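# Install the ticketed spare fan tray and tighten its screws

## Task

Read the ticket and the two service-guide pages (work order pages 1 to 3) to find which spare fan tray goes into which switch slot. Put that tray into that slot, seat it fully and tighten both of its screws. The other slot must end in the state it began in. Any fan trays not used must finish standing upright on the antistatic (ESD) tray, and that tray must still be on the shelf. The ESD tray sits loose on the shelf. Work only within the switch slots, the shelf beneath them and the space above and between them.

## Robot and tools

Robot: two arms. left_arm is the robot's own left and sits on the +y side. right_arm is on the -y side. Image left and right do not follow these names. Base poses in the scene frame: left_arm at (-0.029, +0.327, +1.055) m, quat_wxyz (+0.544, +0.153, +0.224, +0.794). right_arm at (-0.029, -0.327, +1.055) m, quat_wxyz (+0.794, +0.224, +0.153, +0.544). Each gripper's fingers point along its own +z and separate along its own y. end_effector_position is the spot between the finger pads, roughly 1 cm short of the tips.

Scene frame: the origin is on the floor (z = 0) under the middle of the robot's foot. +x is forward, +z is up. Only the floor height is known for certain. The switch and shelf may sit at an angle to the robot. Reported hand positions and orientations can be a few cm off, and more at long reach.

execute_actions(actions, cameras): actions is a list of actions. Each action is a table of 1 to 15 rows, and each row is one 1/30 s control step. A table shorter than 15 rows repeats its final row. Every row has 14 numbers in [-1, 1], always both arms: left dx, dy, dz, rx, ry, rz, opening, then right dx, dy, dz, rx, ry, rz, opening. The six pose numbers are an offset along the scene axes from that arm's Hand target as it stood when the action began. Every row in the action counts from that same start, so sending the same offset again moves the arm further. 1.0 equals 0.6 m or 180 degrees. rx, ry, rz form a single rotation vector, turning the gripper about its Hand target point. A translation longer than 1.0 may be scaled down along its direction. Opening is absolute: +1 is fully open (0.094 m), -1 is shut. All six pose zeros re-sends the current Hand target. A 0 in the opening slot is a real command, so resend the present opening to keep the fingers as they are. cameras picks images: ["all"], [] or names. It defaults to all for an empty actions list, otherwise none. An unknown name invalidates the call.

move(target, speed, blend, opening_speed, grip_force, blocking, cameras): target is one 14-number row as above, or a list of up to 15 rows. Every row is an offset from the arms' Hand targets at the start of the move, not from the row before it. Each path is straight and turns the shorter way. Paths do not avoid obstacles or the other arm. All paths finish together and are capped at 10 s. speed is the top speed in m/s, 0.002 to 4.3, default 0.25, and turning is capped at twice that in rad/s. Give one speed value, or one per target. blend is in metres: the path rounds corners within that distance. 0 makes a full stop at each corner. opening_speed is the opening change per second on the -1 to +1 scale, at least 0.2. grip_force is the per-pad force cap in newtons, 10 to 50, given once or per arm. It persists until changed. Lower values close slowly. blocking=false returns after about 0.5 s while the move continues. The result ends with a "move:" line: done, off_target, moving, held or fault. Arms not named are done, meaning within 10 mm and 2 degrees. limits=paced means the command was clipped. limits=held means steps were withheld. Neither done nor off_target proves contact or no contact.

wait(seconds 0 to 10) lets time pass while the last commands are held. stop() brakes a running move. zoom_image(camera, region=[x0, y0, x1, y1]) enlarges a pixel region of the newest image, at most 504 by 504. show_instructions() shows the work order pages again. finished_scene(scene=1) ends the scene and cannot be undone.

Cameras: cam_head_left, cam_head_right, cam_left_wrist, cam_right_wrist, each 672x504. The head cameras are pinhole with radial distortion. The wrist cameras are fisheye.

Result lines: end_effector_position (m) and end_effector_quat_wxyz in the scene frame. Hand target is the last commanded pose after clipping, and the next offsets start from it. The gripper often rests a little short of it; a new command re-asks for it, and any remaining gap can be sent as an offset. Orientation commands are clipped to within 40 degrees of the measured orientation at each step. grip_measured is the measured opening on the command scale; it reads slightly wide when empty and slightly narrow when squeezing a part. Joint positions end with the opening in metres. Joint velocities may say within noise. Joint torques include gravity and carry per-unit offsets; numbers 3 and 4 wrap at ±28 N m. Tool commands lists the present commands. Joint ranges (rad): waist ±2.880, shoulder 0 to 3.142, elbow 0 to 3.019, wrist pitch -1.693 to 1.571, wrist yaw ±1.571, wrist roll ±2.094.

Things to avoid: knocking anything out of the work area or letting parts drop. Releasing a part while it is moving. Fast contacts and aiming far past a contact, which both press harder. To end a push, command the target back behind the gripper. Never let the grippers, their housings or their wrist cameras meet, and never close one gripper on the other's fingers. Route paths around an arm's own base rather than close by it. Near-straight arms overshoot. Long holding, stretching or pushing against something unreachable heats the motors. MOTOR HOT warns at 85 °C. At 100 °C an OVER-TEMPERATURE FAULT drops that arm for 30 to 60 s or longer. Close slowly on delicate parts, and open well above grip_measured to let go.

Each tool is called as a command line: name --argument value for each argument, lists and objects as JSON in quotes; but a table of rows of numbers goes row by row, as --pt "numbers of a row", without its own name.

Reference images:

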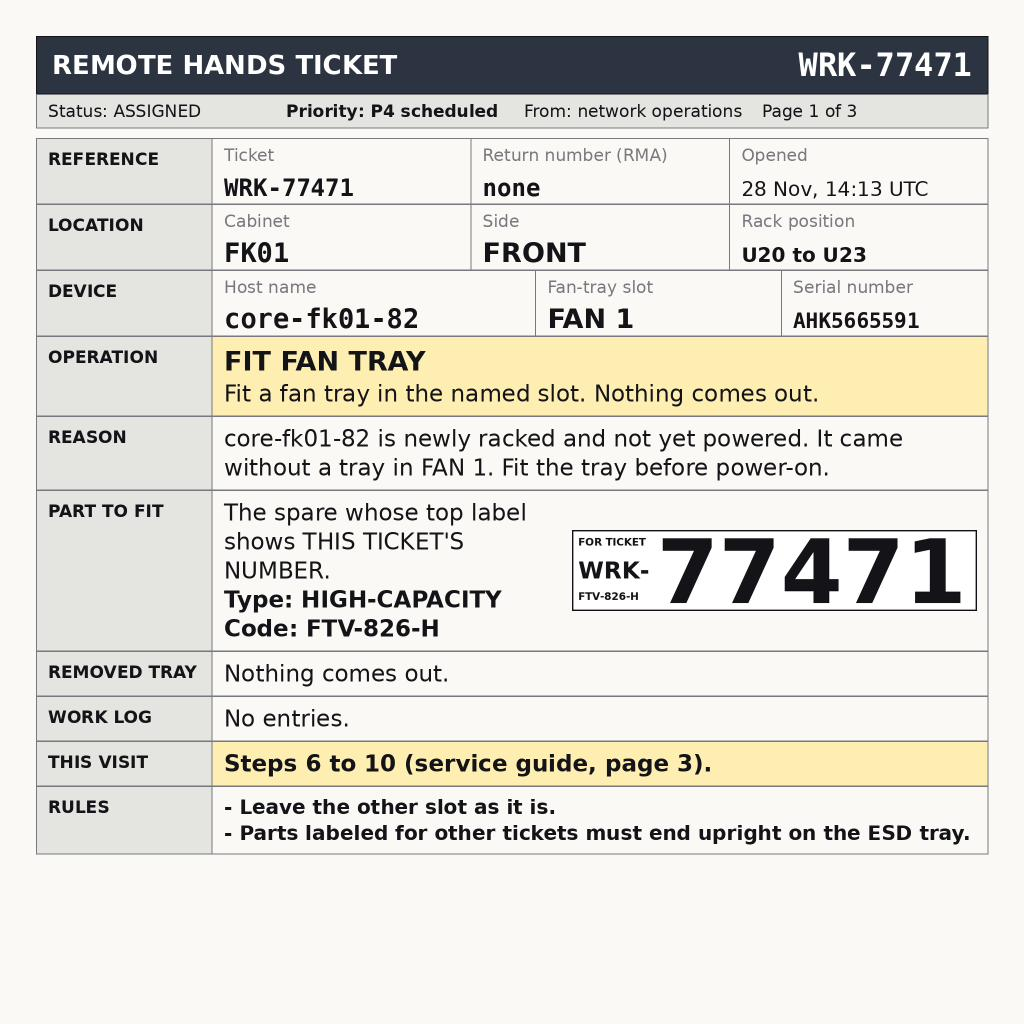

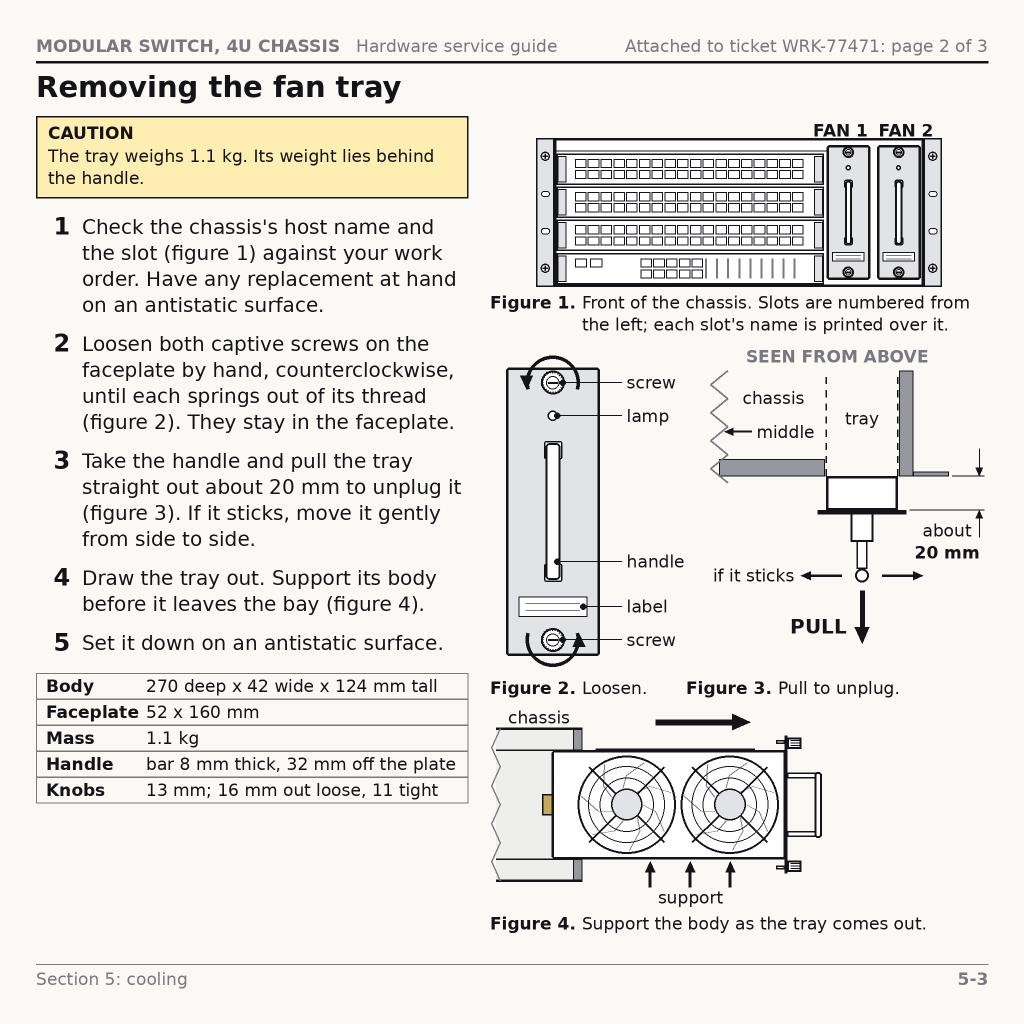

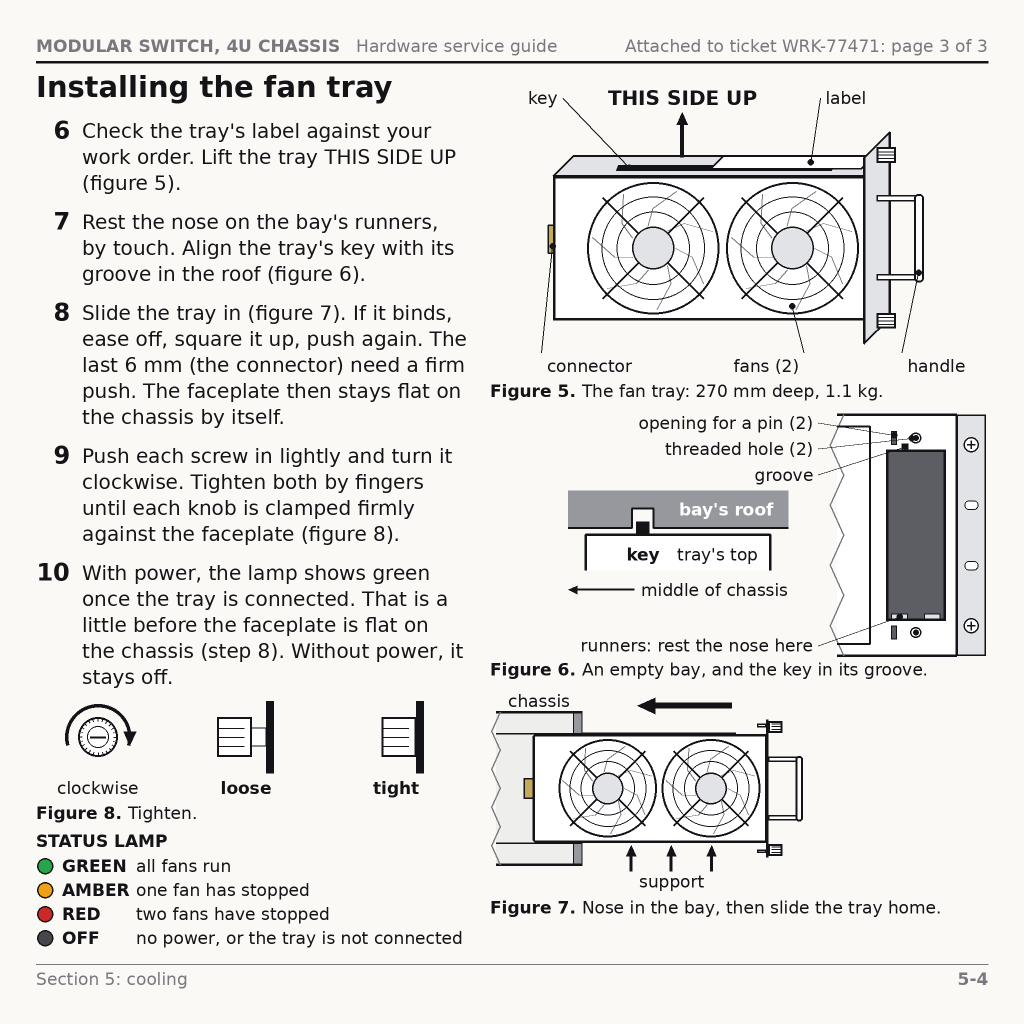

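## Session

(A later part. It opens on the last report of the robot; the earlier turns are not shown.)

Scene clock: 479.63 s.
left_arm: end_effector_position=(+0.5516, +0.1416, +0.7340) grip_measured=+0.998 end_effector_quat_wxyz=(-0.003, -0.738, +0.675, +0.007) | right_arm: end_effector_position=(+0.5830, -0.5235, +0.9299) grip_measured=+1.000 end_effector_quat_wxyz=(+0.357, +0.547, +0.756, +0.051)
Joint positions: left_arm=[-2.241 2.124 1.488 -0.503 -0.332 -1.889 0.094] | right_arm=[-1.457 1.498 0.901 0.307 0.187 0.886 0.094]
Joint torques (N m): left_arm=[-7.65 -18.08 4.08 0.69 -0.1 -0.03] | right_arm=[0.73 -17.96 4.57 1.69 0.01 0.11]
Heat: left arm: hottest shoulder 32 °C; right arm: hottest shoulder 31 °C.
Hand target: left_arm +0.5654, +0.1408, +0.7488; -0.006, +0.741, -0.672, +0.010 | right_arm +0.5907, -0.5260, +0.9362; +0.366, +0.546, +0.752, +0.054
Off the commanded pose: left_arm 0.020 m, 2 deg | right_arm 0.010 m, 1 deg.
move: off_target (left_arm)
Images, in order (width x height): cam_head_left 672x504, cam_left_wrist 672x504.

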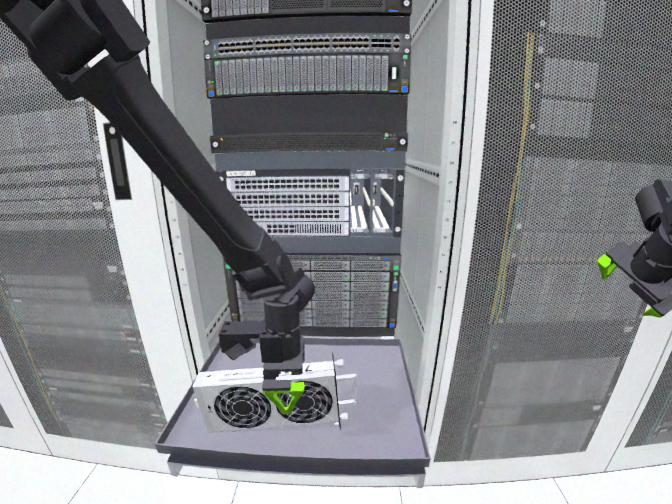

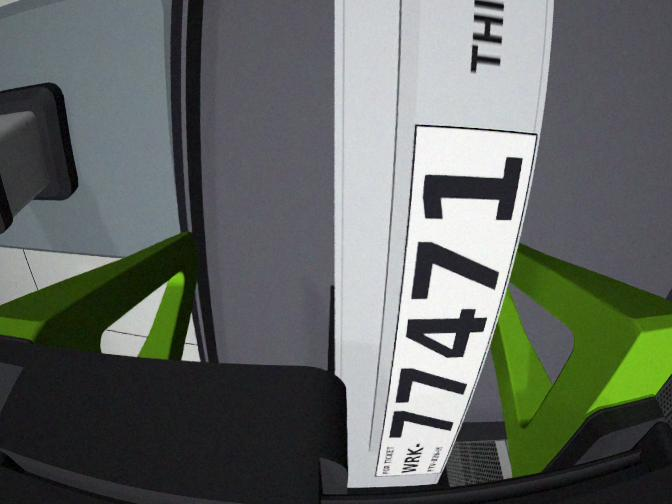

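move --target '[0.035,0,-0.02,0,0,0,1,0,0,0,0,0,0,1]' --cameras '["cam_left_wrist"]' --speed 0.15

Scene clock: 485.47 s.
left_arm: end_effector_position=(+0.5707, +0.1366, +0.7335) grip_measured=+0.998 end_effector_quat_wxyz=(+0.002, -0.738, +0.674, -0.003) | right_arm: end_effector_position=(+0.5830, -0.5235, +0.9299) grip_measured=+1.000 end_effector_quat_wxyz=(+0.357, +0.547, +0.756, +0.051)
Joint positions: left_arm=[-2.241 2.143 1.542 -0.514 -0.33 -1.884 0.094] | right_arm=[-1.457 1.498 0.901 0.307 0.187 0.886 0.094]
Joint torques (N m): left_arm=[-6.65 -16.5 7.41 -0.1 0.05 0.05] | right_arm=[0.73 -17.96 4.59 1.72 0.01 0.11]
Heat: left arm: hottest shoulder 33 °C; right arm: hottest shoulder 31 °C.
Hand target: left_arm +0.5861, +0.1408, +0.7366; -0.006, +0.741, -0.672, +0.009 | right_arm +0.5907, -0.5260, +0.9362; +0.366, +0.546, +0.752, +0.054
Off the commanded pose: left_arm 0.017 m, 1 deg | right_arm 0.010 m, 1 deg.
move: off_target (left_arm)
Images, in order (width x height): cam_left_wrist 672x504.

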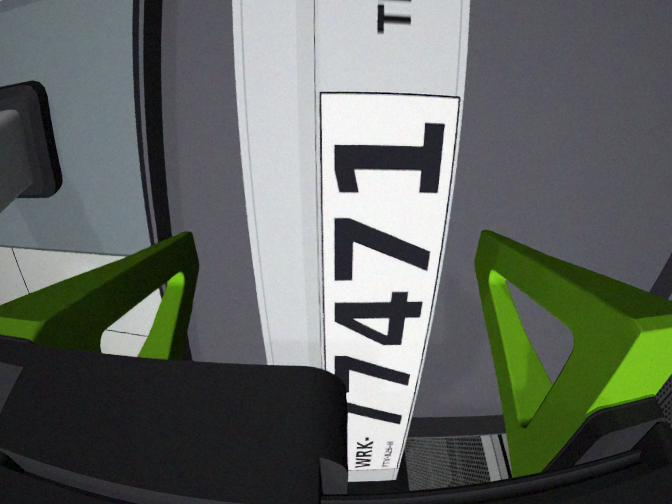

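move --target '[0.003,0,-0.04,0,0,0,1,0,0,0,0,0,0,1]' --cameras '["cam_left_wrist","cam_head_left"]' --speed 0.15

Scene clock: 491.70 s.
left_arm: end_effector_position=(+0.5658, +0.1383, +0.7075) grip_measured=+0.998 end_effector_quat_wxyz=(-0.004, -0.736, +0.677, +0.007) | right_arm: end_effector_position=(+0.5830, -0.5235, +0.9299) grip_measured=+1.000 end_effector_quat_wxyz=(+0.357, +0.547, +0.756, +0.051)
Joint positions: left_arm=[-2.227 2.2 1.578 -0.514 -0.325 -1.873 0.094] | right_arm=[-1.457 1.498 0.901 0.307 0.187 0.886 0.094]
Joint torques (N m): left_arm=[-6.89 -16.85 7.2 0.61 0.05 0.04] | right_arm=[0.79 -17.79 4.59 1.69 0.01 0.11]
Heat: left arm: hottest shoulder 32 °C; right arm: hottest shoulder 31 °C.
Hand target: left_arm +0.5880, +0.1406, +0.7127; -0.006, +0.741, -0.672, +0.010 | right_arm +0.5907, -0.5260, +0.9362; +0.366, +0.546, +0.752, +0.054
Off the commanded pose: left_arm 0.023 m, 2 deg | right_arm 0.010 m, 1 deg.
move: off_target (left_arm)
Images, in order (width x height): cam_head_left 672x504, cam_left_wrist 672x504.

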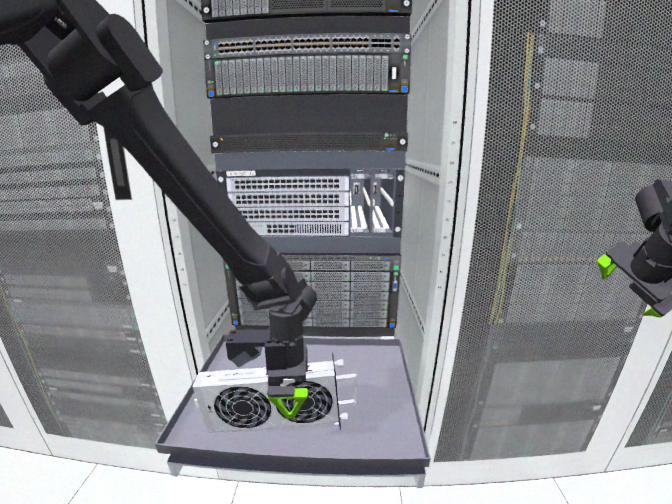

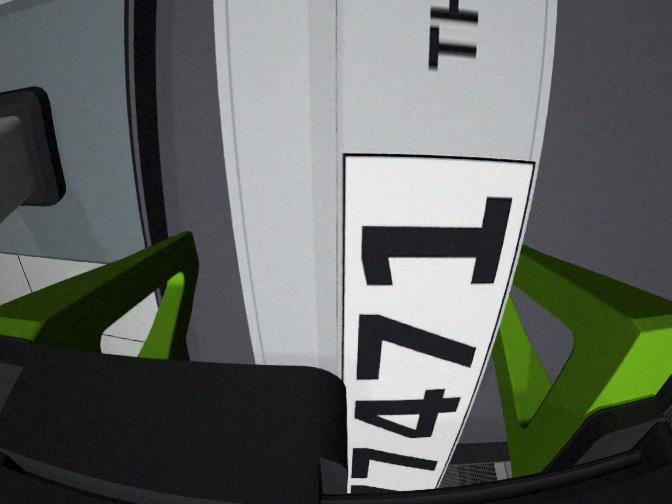

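move --target '[0.012,0,0,0,0,0,-0.35,0,0,0,0,0,0,1]' --cameras '["cam_left_wrist","cam_head_left"]' --speed 0.1 --opening_speed 0.6

Scene clock: 499.87 s.
left_arm: end_effector_position=(+0.5749, +0.1357, +0.7085) grip_measured=-0.116 end_effector_quat_wxyz=(-0.004, -0.736, +0.677, +0.002) | right_arm: end_effector_position=(+0.5830, -0.5235, +0.9299) grip_measured=+1.000 end_effector_quat_wxyz=(+0.357, +0.547, +0.756, +0.051)
Joint positions: left_arm=[-2.227 2.207 1.605 -0.526 -0.32 -1.871 0.042] | right_arm=[-1.457 1.498 0.901 0.307 0.187 0.886 0.094]
Joint torques (N m): left_arm=[-6.77 -16.85 7.35 0.39 -0.1 0.04] | right_arm=[0.73 -17.9 4.56 1.68 0.02 0.11]
Heat: left arm: hottest shoulder 32 °C; right arm: hottest shoulder 31 °C.
Hand target: left_arm +0.5952, +0.1406, +0.7127; -0.006, +0.741, -0.672, +0.010 | right_arm +0.5907, -0.5260, +0.9362; +0.366, +0.546, +0.752, +0.054
Off the commanded pose: left_arm 0.021 m, 2 deg | right_arm 0.010 m, 1 deg.
move: off_target (left_arm)
Images, in order (width x height): cam_head_left 672x504, cam_left_wrist 672x504.

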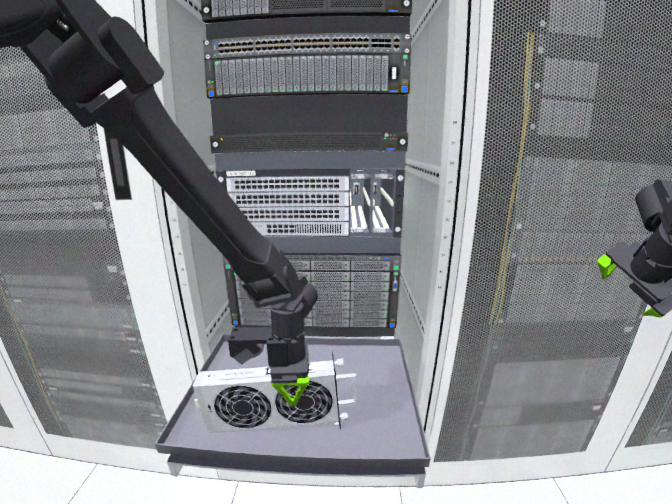

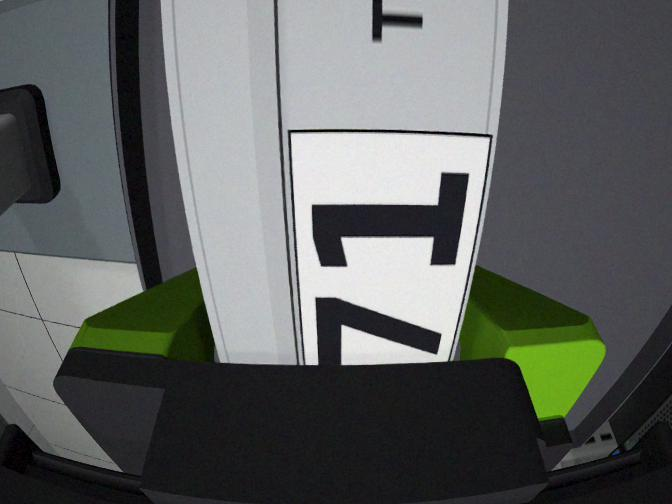

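move --pt "0.02 0.01 0.26 0 0 0 -0.35 0 0 0 0 0 0 1" --pt "0.06 0.02 0.27 0 0 -0.27 -0.35 0 0 0 0 0 0 1" --pt "0.1 0.02 0.27 0 0 -0.54 -0.35 0 0 0 0 0 0 1" --cameras '["all"]' --speed '[0.15,0.25,0.25]' --blend '[0.01,0.02,0]'

Scene clock: 527.07 s.
left_arm: end_effector_position=(+0.5937, +0.1598, +0.8174) grip_measured=-0.117 end_effector_quat_wxyz=(-0.065, +0.024, +0.998, +0.007) | right_arm: end_effector_position=(+0.5830, -0.5235, +0.9299) grip_measured=+1.000 end_effector_quat_wxyz=(+0.357, +0.547, +0.756, +0.051)
Joint positions: left_arm=[-2.239 2.038 1.659 -0.881 -0.315 -0.219 0.041] | right_arm=[-1.457 1.498 0.901 0.307 0.187 0.886 0.094]
Joint torques (N m): left_arm=[-8.35 -22.36 13 -0.25 0.07 0.03] | right_arm=[0.79 -17.79 4.59 1.72 0.01 0.11]
Heat: left arm: hottest shoulder 32 °C; right arm: hottest shoulder 31 °C.
Hand target: left_arm +0.6553, +0.1528, +0.8747; -0.003, +0.014, +1.000, -0.011 | right_arm +0.5907, -0.5260, +0.9362; +0.366, +0.546, +0.752, +0.054
Off the commanded pose: left_arm 0.084 m, 7 deg | right_arm 0.010 m, 1 deg.
move: off_target (left_arm)

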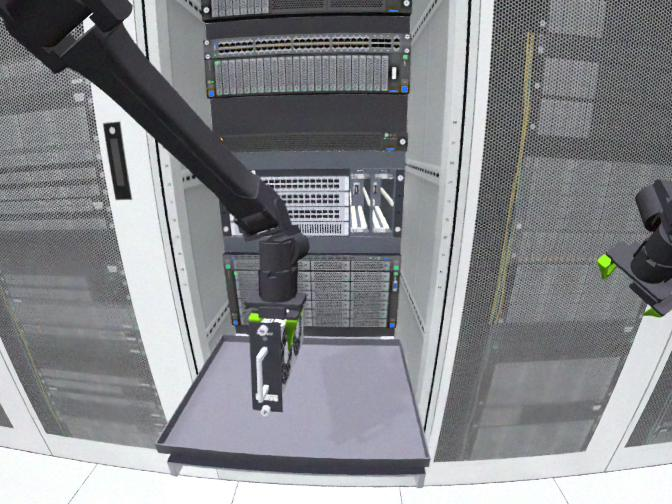

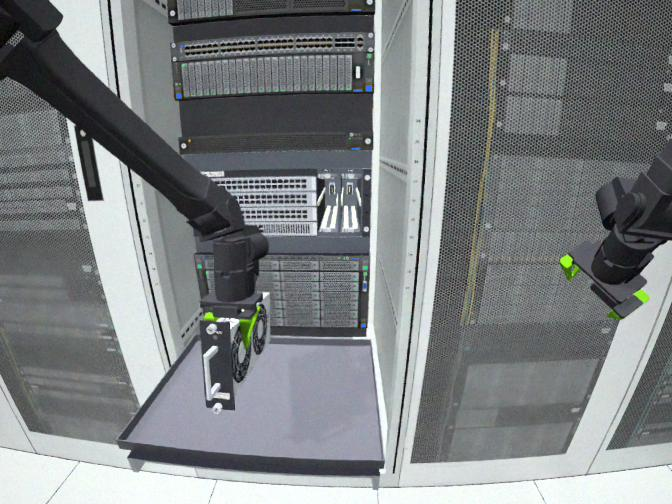

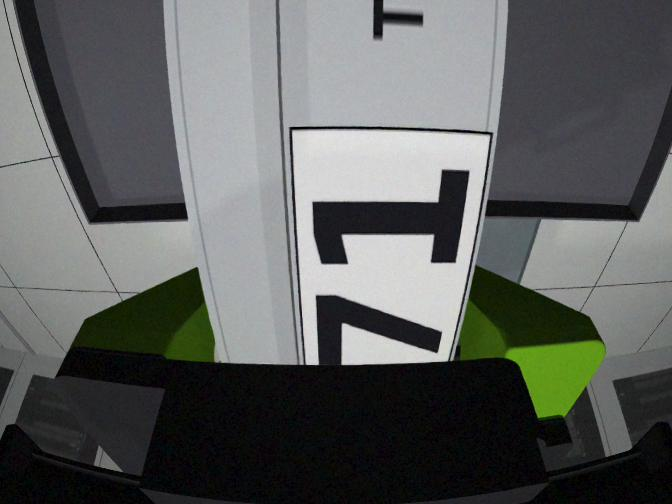

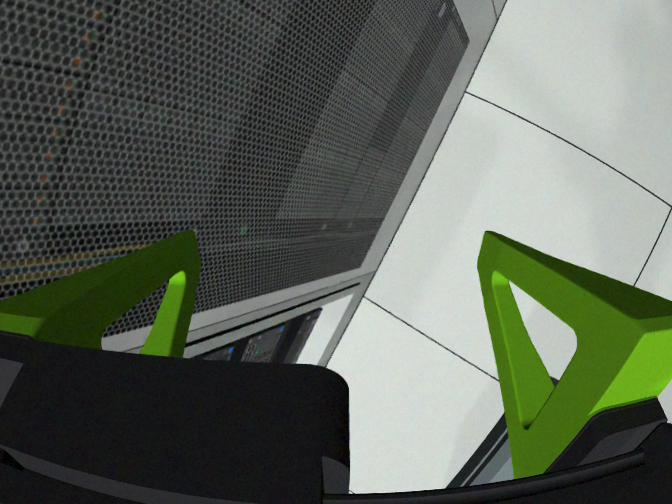

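move --pt "0.09 -0.01 -0.02 0 -0.035 0 -0.35 0 0 0 0 0 0 1" --pt "0.09 -0.01 -0.17 0 -0.03 0 -0.35 0 0 0 0 0 0 1" --pt "0.075 -0.01 -0.25 0 -0.02 0 -0.35 0 0 0 0 0 0 1" --cameras '["all"]' --speed '[0.2,0.15,0.06]' --blend '[0.02,0.01,0]'

Scene clock: 538.33 s.
left_arm: end_effector_position=(+0.6517, +0.1503, +0.7103) grip_measured=-0.117 end_effector_quat_wxyz=(-0.020, +0.028, +0.999, -0.002) | right_arm: end_effector_position=(+0.5830, -0.5235, +0.9299) grip_measured=+1.000 end_effector_quat_wxyz=(+0.357, +0.547, +0.756, +0.051)
Joint positions: left_arm=[-2.186 2.312 1.934 -0.77 -0.296 -0.13 0.041] | right_arm=[-1.457 1.498 0.901 0.307 0.187 0.886 0.094]
Joint torques (N m): left_arm=[-7.94 -18.78 13.18 1.39 0.12 0.02] | right_arm=[0.79 -17.96 4.57 1.66 0.01 0.12]
Heat: left arm: hottest shoulder 33 °C; right arm: hottest shoulder 31 °C.
Hand target: left_arm +0.7004, +0.1467, +0.7248; +0.028, +0.015, +0.999, -0.011 | right_arm +0.5907, -0.5260, +0.9362; +0.366, +0.546, +0.752, +0.054
Off the commanded pose: left_arm 0.051 m, 6 deg | right_arm 0.010 m, 1 deg.
move: off_target (left_arm)

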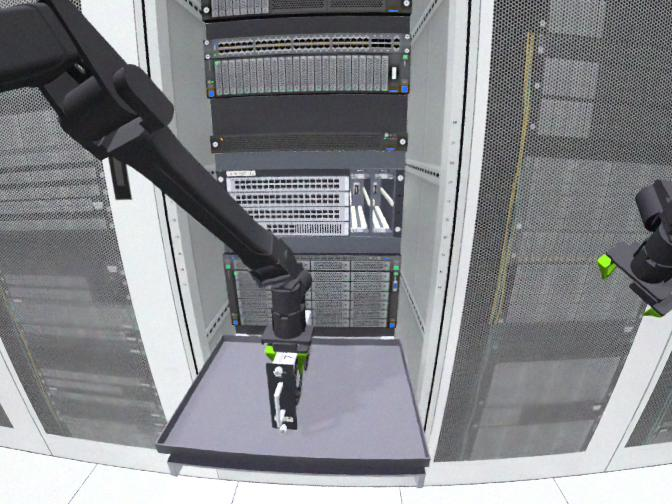

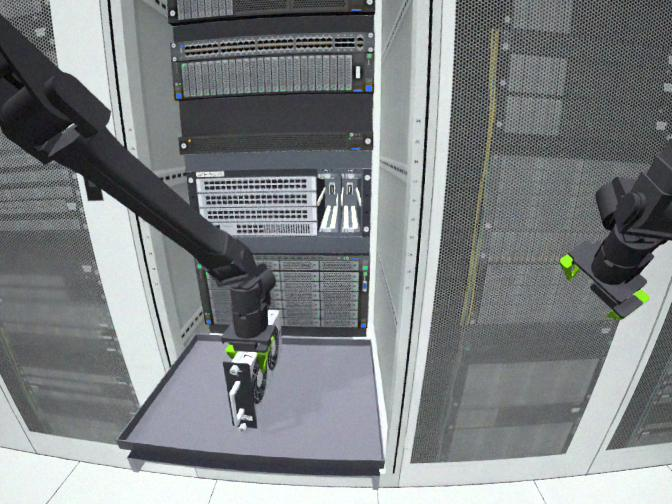

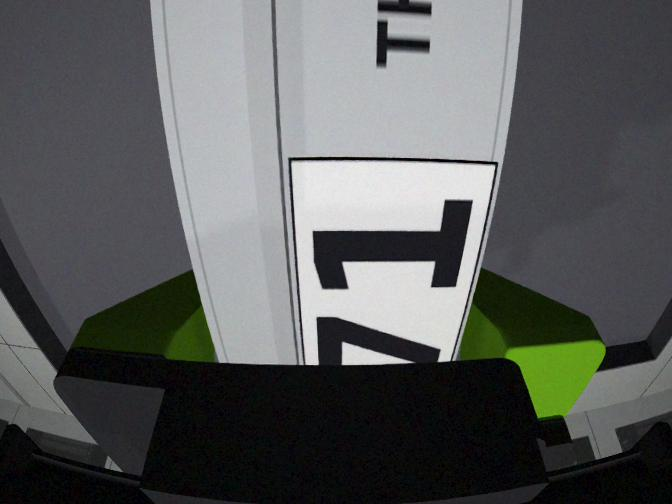

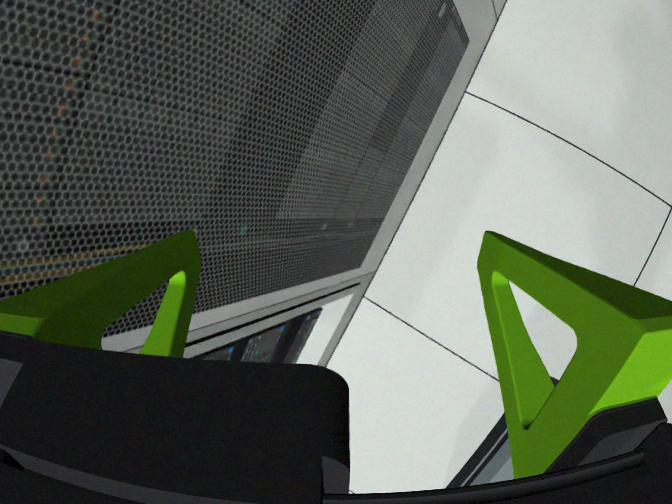

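move --pt "-0.035 0 0 0 0.01 0 -0.35 0 0 0 0 0 0 1" --pt "-0.035 0 0 0 0.01 0 1 0 0 0 0 0 0 1" --cameras '["cam_head_left","cam_left_wrist"]' --speed 0.05 --opening_speed 0.6

Scene clock: 546.13 s.
left_arm: end_effector_position=(+0.6551, +0.1489, +0.7100) grip_measured=+0.997 end_effector_quat_wxyz=(-0.013, +0.025, +1.000, -0.005) | right_arm: end_effector_position=(+0.5830, -0.5235, +0.9299) grip_measured=+1.000 end_effector_quat_wxyz=(+0.357, +0.547, +0.756, +0.051)
Joint positions: left_arm=[-2.186 2.312 1.934 -0.754 -0.292 -0.131 0.094] | right_arm=[-1.457 1.498 0.901 0.307 0.187 0.886 0.094]
Joint torques (N m): left_arm=[-8.29 -19.9 8.73 0.8 0.12 -0.1] | right_arm=[0.73 -17.85 4.57 1.69 0.01 0.12]
Heat: left arm: hottest shoulder 32 °C; right arm: hottest shoulder 31 °C.
Hand target: left_arm +0.6792, +0.1467, +0.7247; +0.013, +0.014, +1.000, -0.011 | right_arm +0.5907, -0.5260, +0.9362; +0.366, +0.546, +0.752, +0.054
Off the commanded pose: left_arm 0.029 m, 3 deg | right_arm 0.010 m, 1 deg.
move: off_target (left_arm); target 2's new opening was sent with left_arm's hand 0.032 m and 4 deg from that target
Images, in order (width x height): cam_head_left 672x504, cam_left_wrist 672x504.

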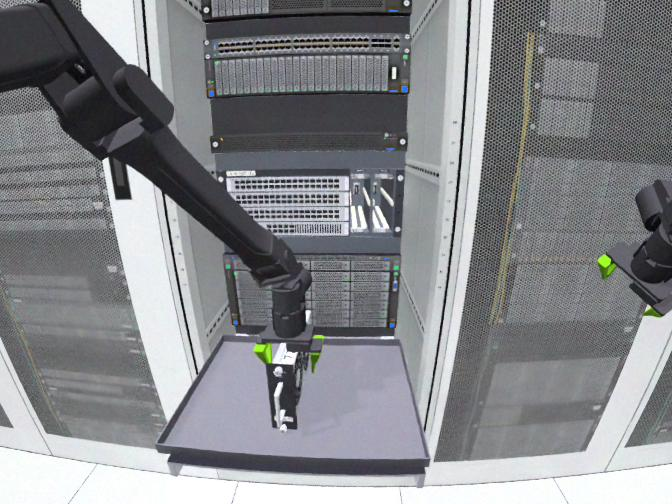

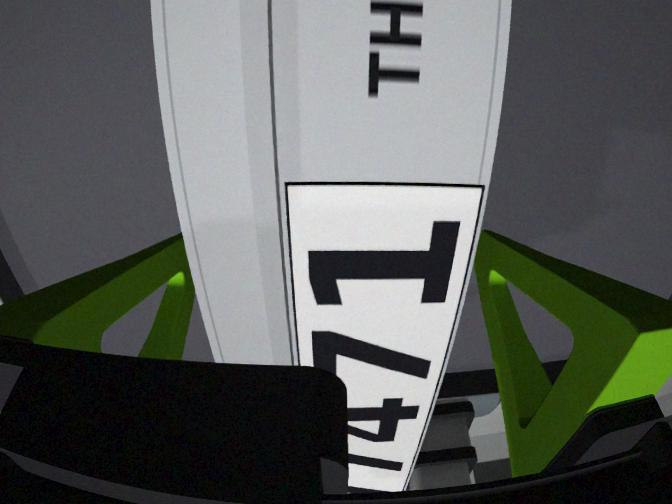

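move --pt "0 0.003 0.13 0 0 0 1 -0.2 0.1 0.05 0 0 0 1" --pt "0.015 0.006 0.13 -0.011 -0.2 0 1 -0.2 0.4 0.12 -0.291 -0.187 0.239 1" --cameras '["all"]' --speed 0.25 --blend 0.01

zoom_image --camera "cam_head_left" --region '[220, 280, 360, 440]'

Scene clock: 580.40 s.
left_arm: end_effector_position=(+0.6816, +0.1595, +0.7885) grip_measured=+0.998 end_effector_quat_wxyz=(+0.306, +0.013, +0.952, -0.016) | right_arm: end_effector_position=(+0.4748, -0.2896, +1.0059) grip_measured=+1.000 end_effector_quat_wxyz=(+0.616, -0.014, +0.787, +0.017)
Joint positions: left_arm=[-2.206 2.059 1.376 0.227 -0.326 0.05 0.094] | right_arm=[-1.053 1.674 0.369 1.568 0.098 -0.236 0.094]
Joint torques (N m): left_arm=[-8.18 -17.55 4.71 2 0.17 0.05] | right_arm=[3.37 -11.87 -1.74 2.76 -0.51 0.08]
Heat: left arm: hottest shoulder 32 °C; right arm: hottest shoulder 31 °C.
Hand target: left_arm +0.6882, +0.1505, +0.8026; +0.321, +0.017, +0.947, -0.023 | right_arm +0.4707, -0.2860, +1.0083; +0.707, -0.001, +0.707, +0.000
Off the commanded pose: left_arm 0.018 m, 2 deg | right_arm 0.006 m, 14 deg.
joint sent to its limit (right arm) — joint 4 (wrist pitch), upper limit. The joint targets are off in orientation, not in position.
move: off_target (left_arm, right_arm)

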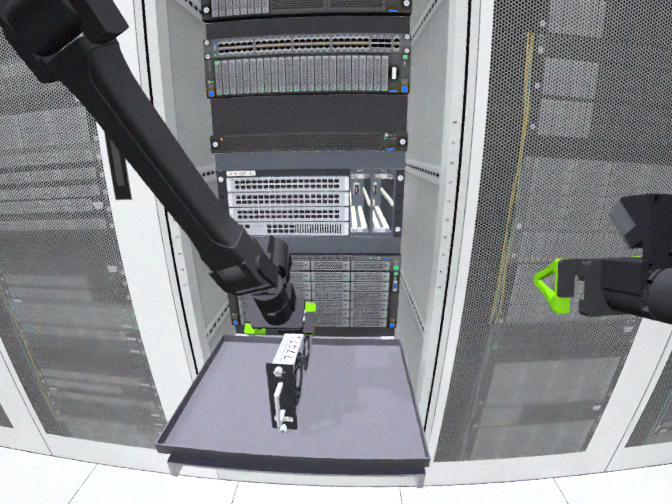

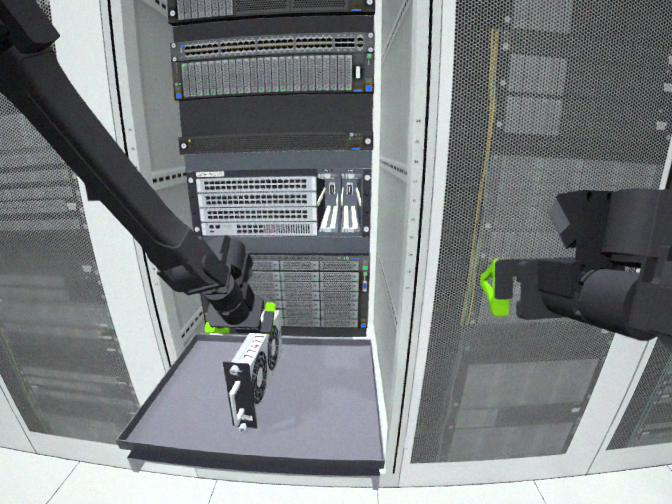

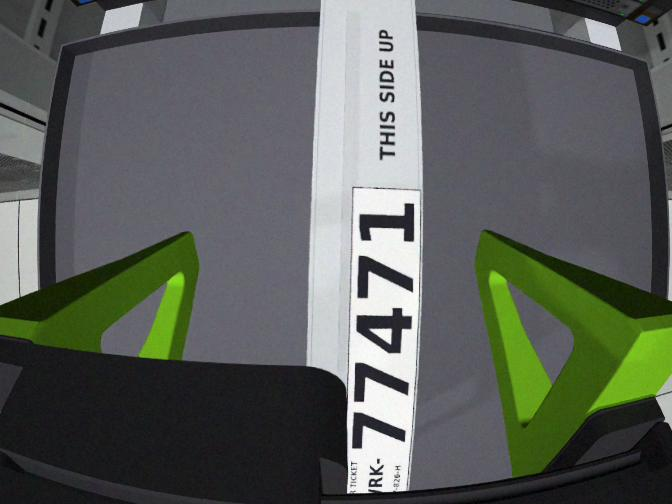

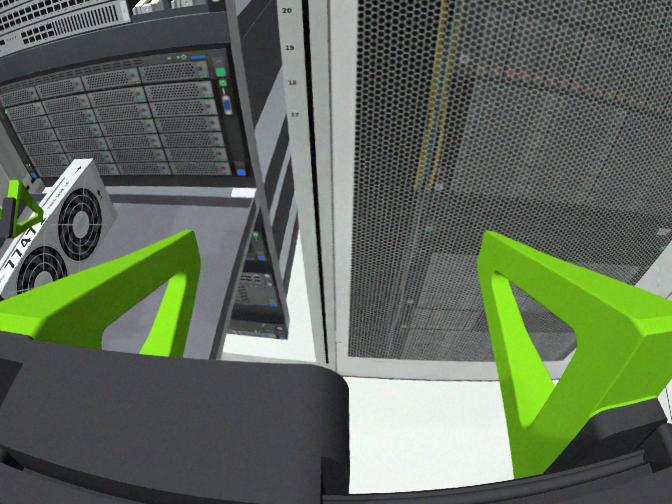

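Scaled by 3.150 from the camera's 672x504 image, which has a finer 960x720 frame.

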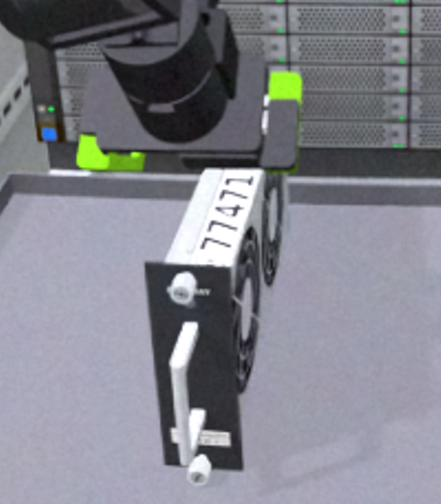

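move --target '[-0.03,-0.014,-0.05,0,0,0,1,0,0,0,0,0,0,1]' --cameras '["cam_left_wrist","cam_head_left"]' --speed 0.15

zoom_image --camera "cam_head_left" --region '[220, 280, 360, 440]'

Scene clock: 590.67 s.
left_arm: end_effector_position=(+0.6648, +0.1539, +0.7619) grip_measured=+0.998 end_effector_quat_wxyz=(+0.307, +0.013, +0.951, -0.016) | right_arm: end_effector_position=(+0.4748, -0.2895, +1.0059) grip_measured=+1.000 end_effector_quat_wxyz=(+0.616, -0.014, +0.787, +0.017)
Joint positions: left_arm=[-2.206 2.111 1.359 0.3 -0.326 0.05 0.094] | right_arm=[-1.053 1.674 0.369 1.568 0.097 -0.237 0.094]
Joint torques (N m): left_arm=[-8.53 -16.67 4.51 2 0.07 0.03] | right_arm=[3.49 -12.04 -1.69 2.76 -0.5 0.08]
Heat: left arm: hottest shoulder 33 °C; right arm: hottest shoulder 31 °C.
Hand target: left_arm +0.6704, +0.1421, +0.7728; +0.321, +0.017, +0.947, -0.023 | right_arm +0.4712, -0.2861, +1.0088; +0.620, -0.019, +0.784, +0.019 (not the last commanded pose)
Off the commanded pose: left_arm 0.017 m, 2 deg | right_arm 0.006 m, 14 deg.
move: off_target (left_arm, right_arm)
Images, in order (width x height): cam_head_left 672x504, cam_left_wrist 672x504.

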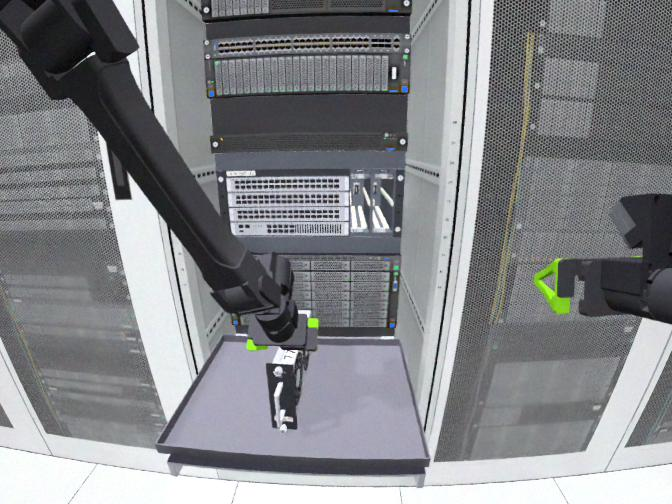

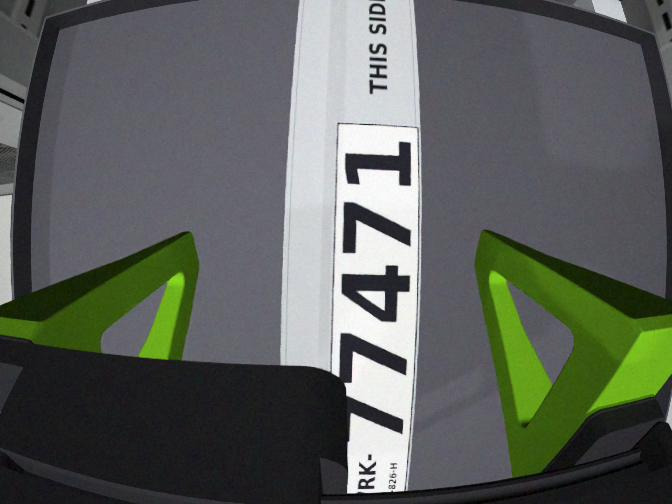

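Scaled by 3.150 from the camera's 672x504 image, which has a finer 960x720 frame.

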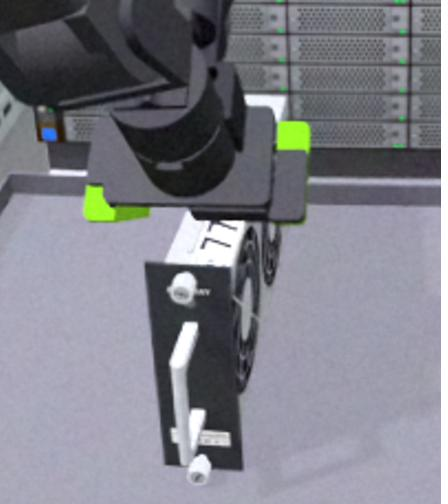

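move --target '[-0.012,-0.01,-0.05,0,0,0,1,0,0,0,0,0,0,1]' --cameras '["cam_left_wrist","cam_head_left"]' --speed 0.1

zoom_image --camera "cam_head_left" --region '[220, 280, 360, 440]'

Scene clock: 596.07 s.
left_arm: end_effector_position=(+0.6478, +0.1461, +0.7330) grip_measured=+0.998 end_effector_quat_wxyz=(+0.302, +0.017, +0.953, -0.017) | right_arm: end_effector_position=(+0.4748, -0.2895, +1.0059) grip_measured=+1.000 end_effector_quat_wxyz=(+0.616, -0.014, +0.787, +0.017)
Joint positions: left_arm=[-2.207 2.171 1.36 0.346 -0.325 0.053 0.094] | right_arm=[-1.053 1.674 0.369 1.568 0.097 -0.237 0.094]
Joint torques (N m): left_arm=[-7.94 -15.97 6.12 1.94 0.14 0.01] | right_arm=[3.49 -11.99 -1.69 2.74 -0.5 0.09]
Heat: left arm: hottest shoulder 32 °C; right arm: hottest shoulder 31 °C.
Hand target: left_arm +0.6631, +0.1358, +0.7428; +0.321, +0.017, +0.947, -0.023 | right_arm +0.4712, -0.2861, +1.0088; +0.620, -0.019, +0.784, +0.019
Off the commanded pose: left_arm 0.021 m, 2 deg | right_arm 0.006 m, 1 deg.
move: off_target (left_arm)
Images, in order (width x height): cam_head_left 672x504, cam_left_wrist 672x504.

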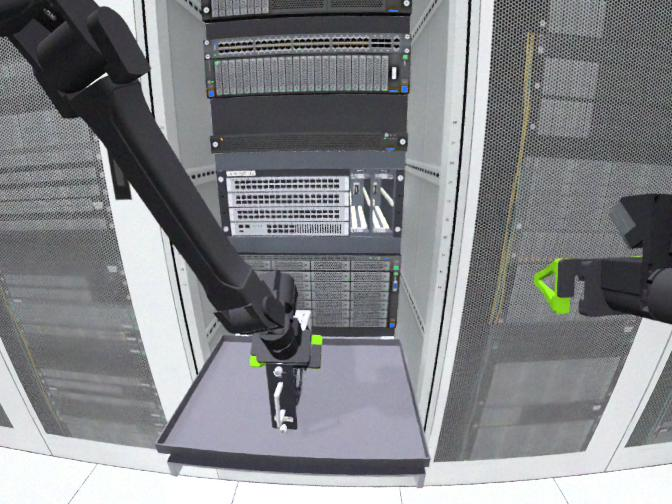

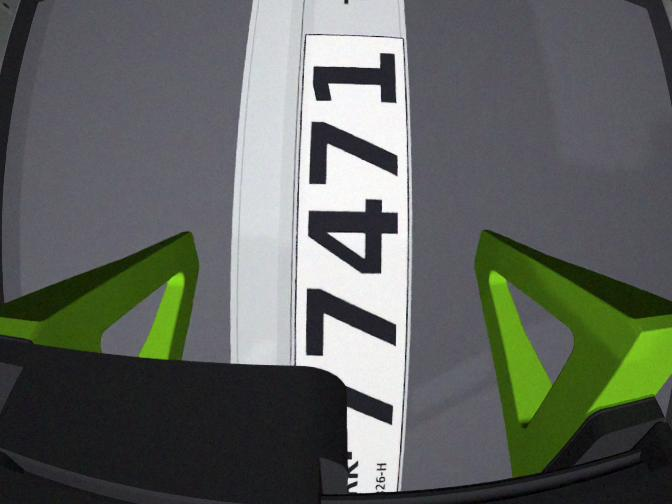

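Scaled by 3.150 from the camera's 672x504 image, which has a finer 960x720 frame.

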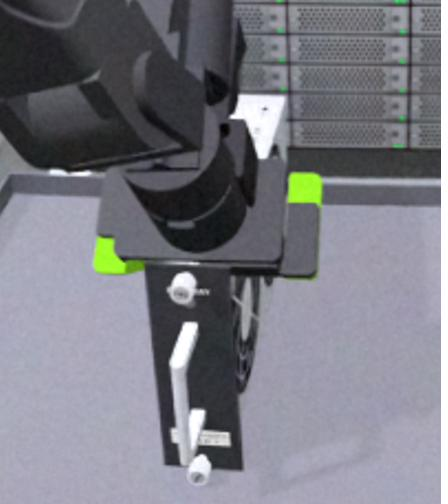

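move --target '[0,0.006,0,0,0,0,-0.35,0,0,0,0,0,0,1]' --cameras '["cam_left_wrist","cam_head_left","cam_right_wrist"]' --speed 0.1 --opening_speed 0.6

zoom_image --camera "cam_right_wrist" --region '[0, 130, 200, 330]'

Scene clock: 611.37 s.
left_arm: end_effector_position=(+0.6484, +0.1469, +0.7332) grip_measured=+0.014 end_effector_quat_wxyz=(+0.303, +0.014, +0.953, -0.016) | right_arm: end_effector_position=(+0.4748, -0.2895, +1.0059) grip_measured=+1.000 end_effector_quat_wxyz=(+0.616, -0.014, +0.787, +0.017)
Joint positions: left_arm=[-2.207 2.171 1.36 0.349 -0.327 0.049 0.048] | right_arm=[-1.053 1.674 0.369 1.568 0.097 -0.237 0.094]
Joint torques (N m): left_arm=[-7.77 -16.03 5.81 1.91 0.41 0.08] | right_arm=[3.37 -12.04 -1.7 2.74 -0.51 0.09]
Heat: left arm: hottest shoulder 33 °C; right arm: hottest shoulder 31 °C.
Hand target: left_arm +0.6631, +0.1395, +0.7427; +0.321, +0.017, +0.947, -0.023 | right_arm +0.4712, -0.2861, +1.0088; +0.620, -0.019, +0.784, +0.019
Off the commanded pose: left_arm 0.019 m, 2 deg | right_arm 0.006 m, 1 deg.
move: off_target (left_arm)
Images, in order (width x height): cam_head_left 672x504, cam_left_wrist 672x504, cam_right_wrist 672x504.

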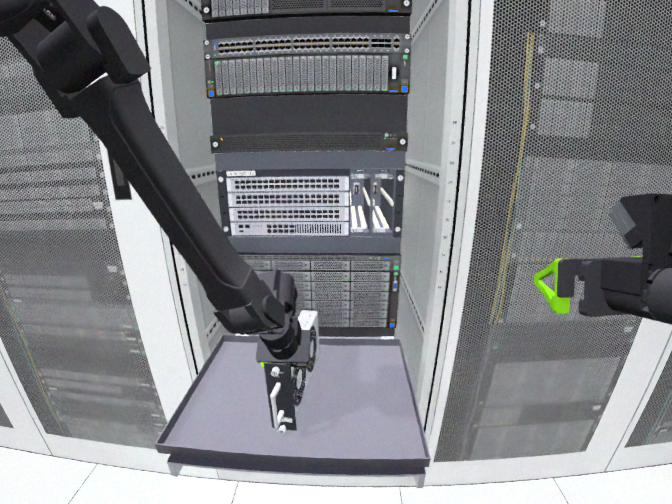

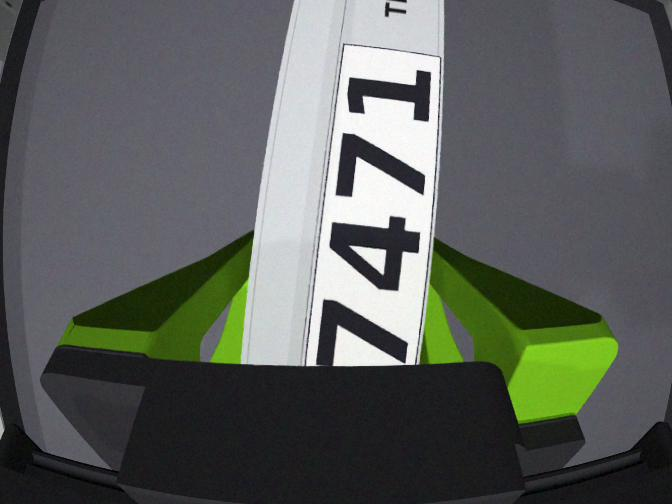

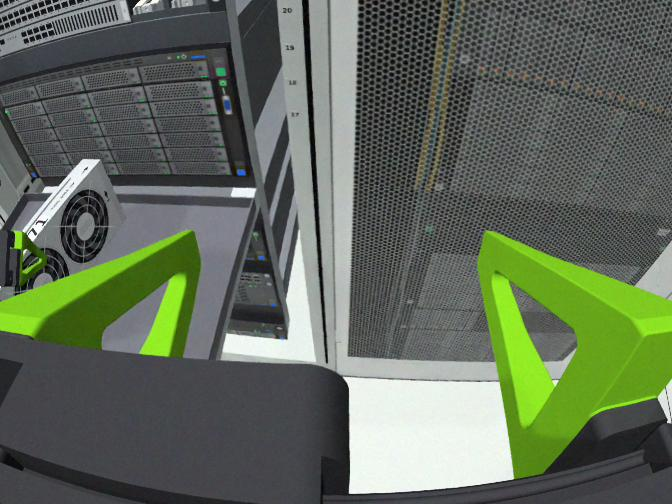

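Scaled by 2.520 from the camera's 672x504 image, which has a finer 960x720 frame.

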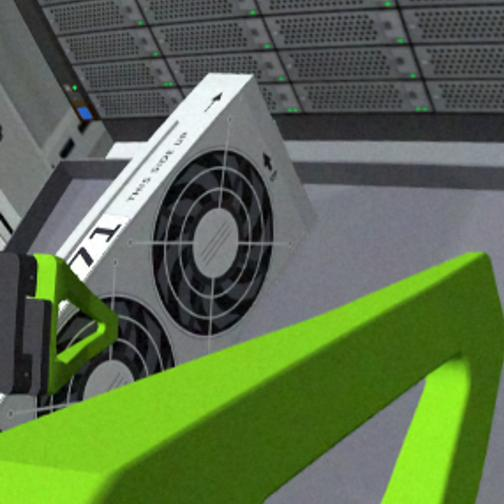

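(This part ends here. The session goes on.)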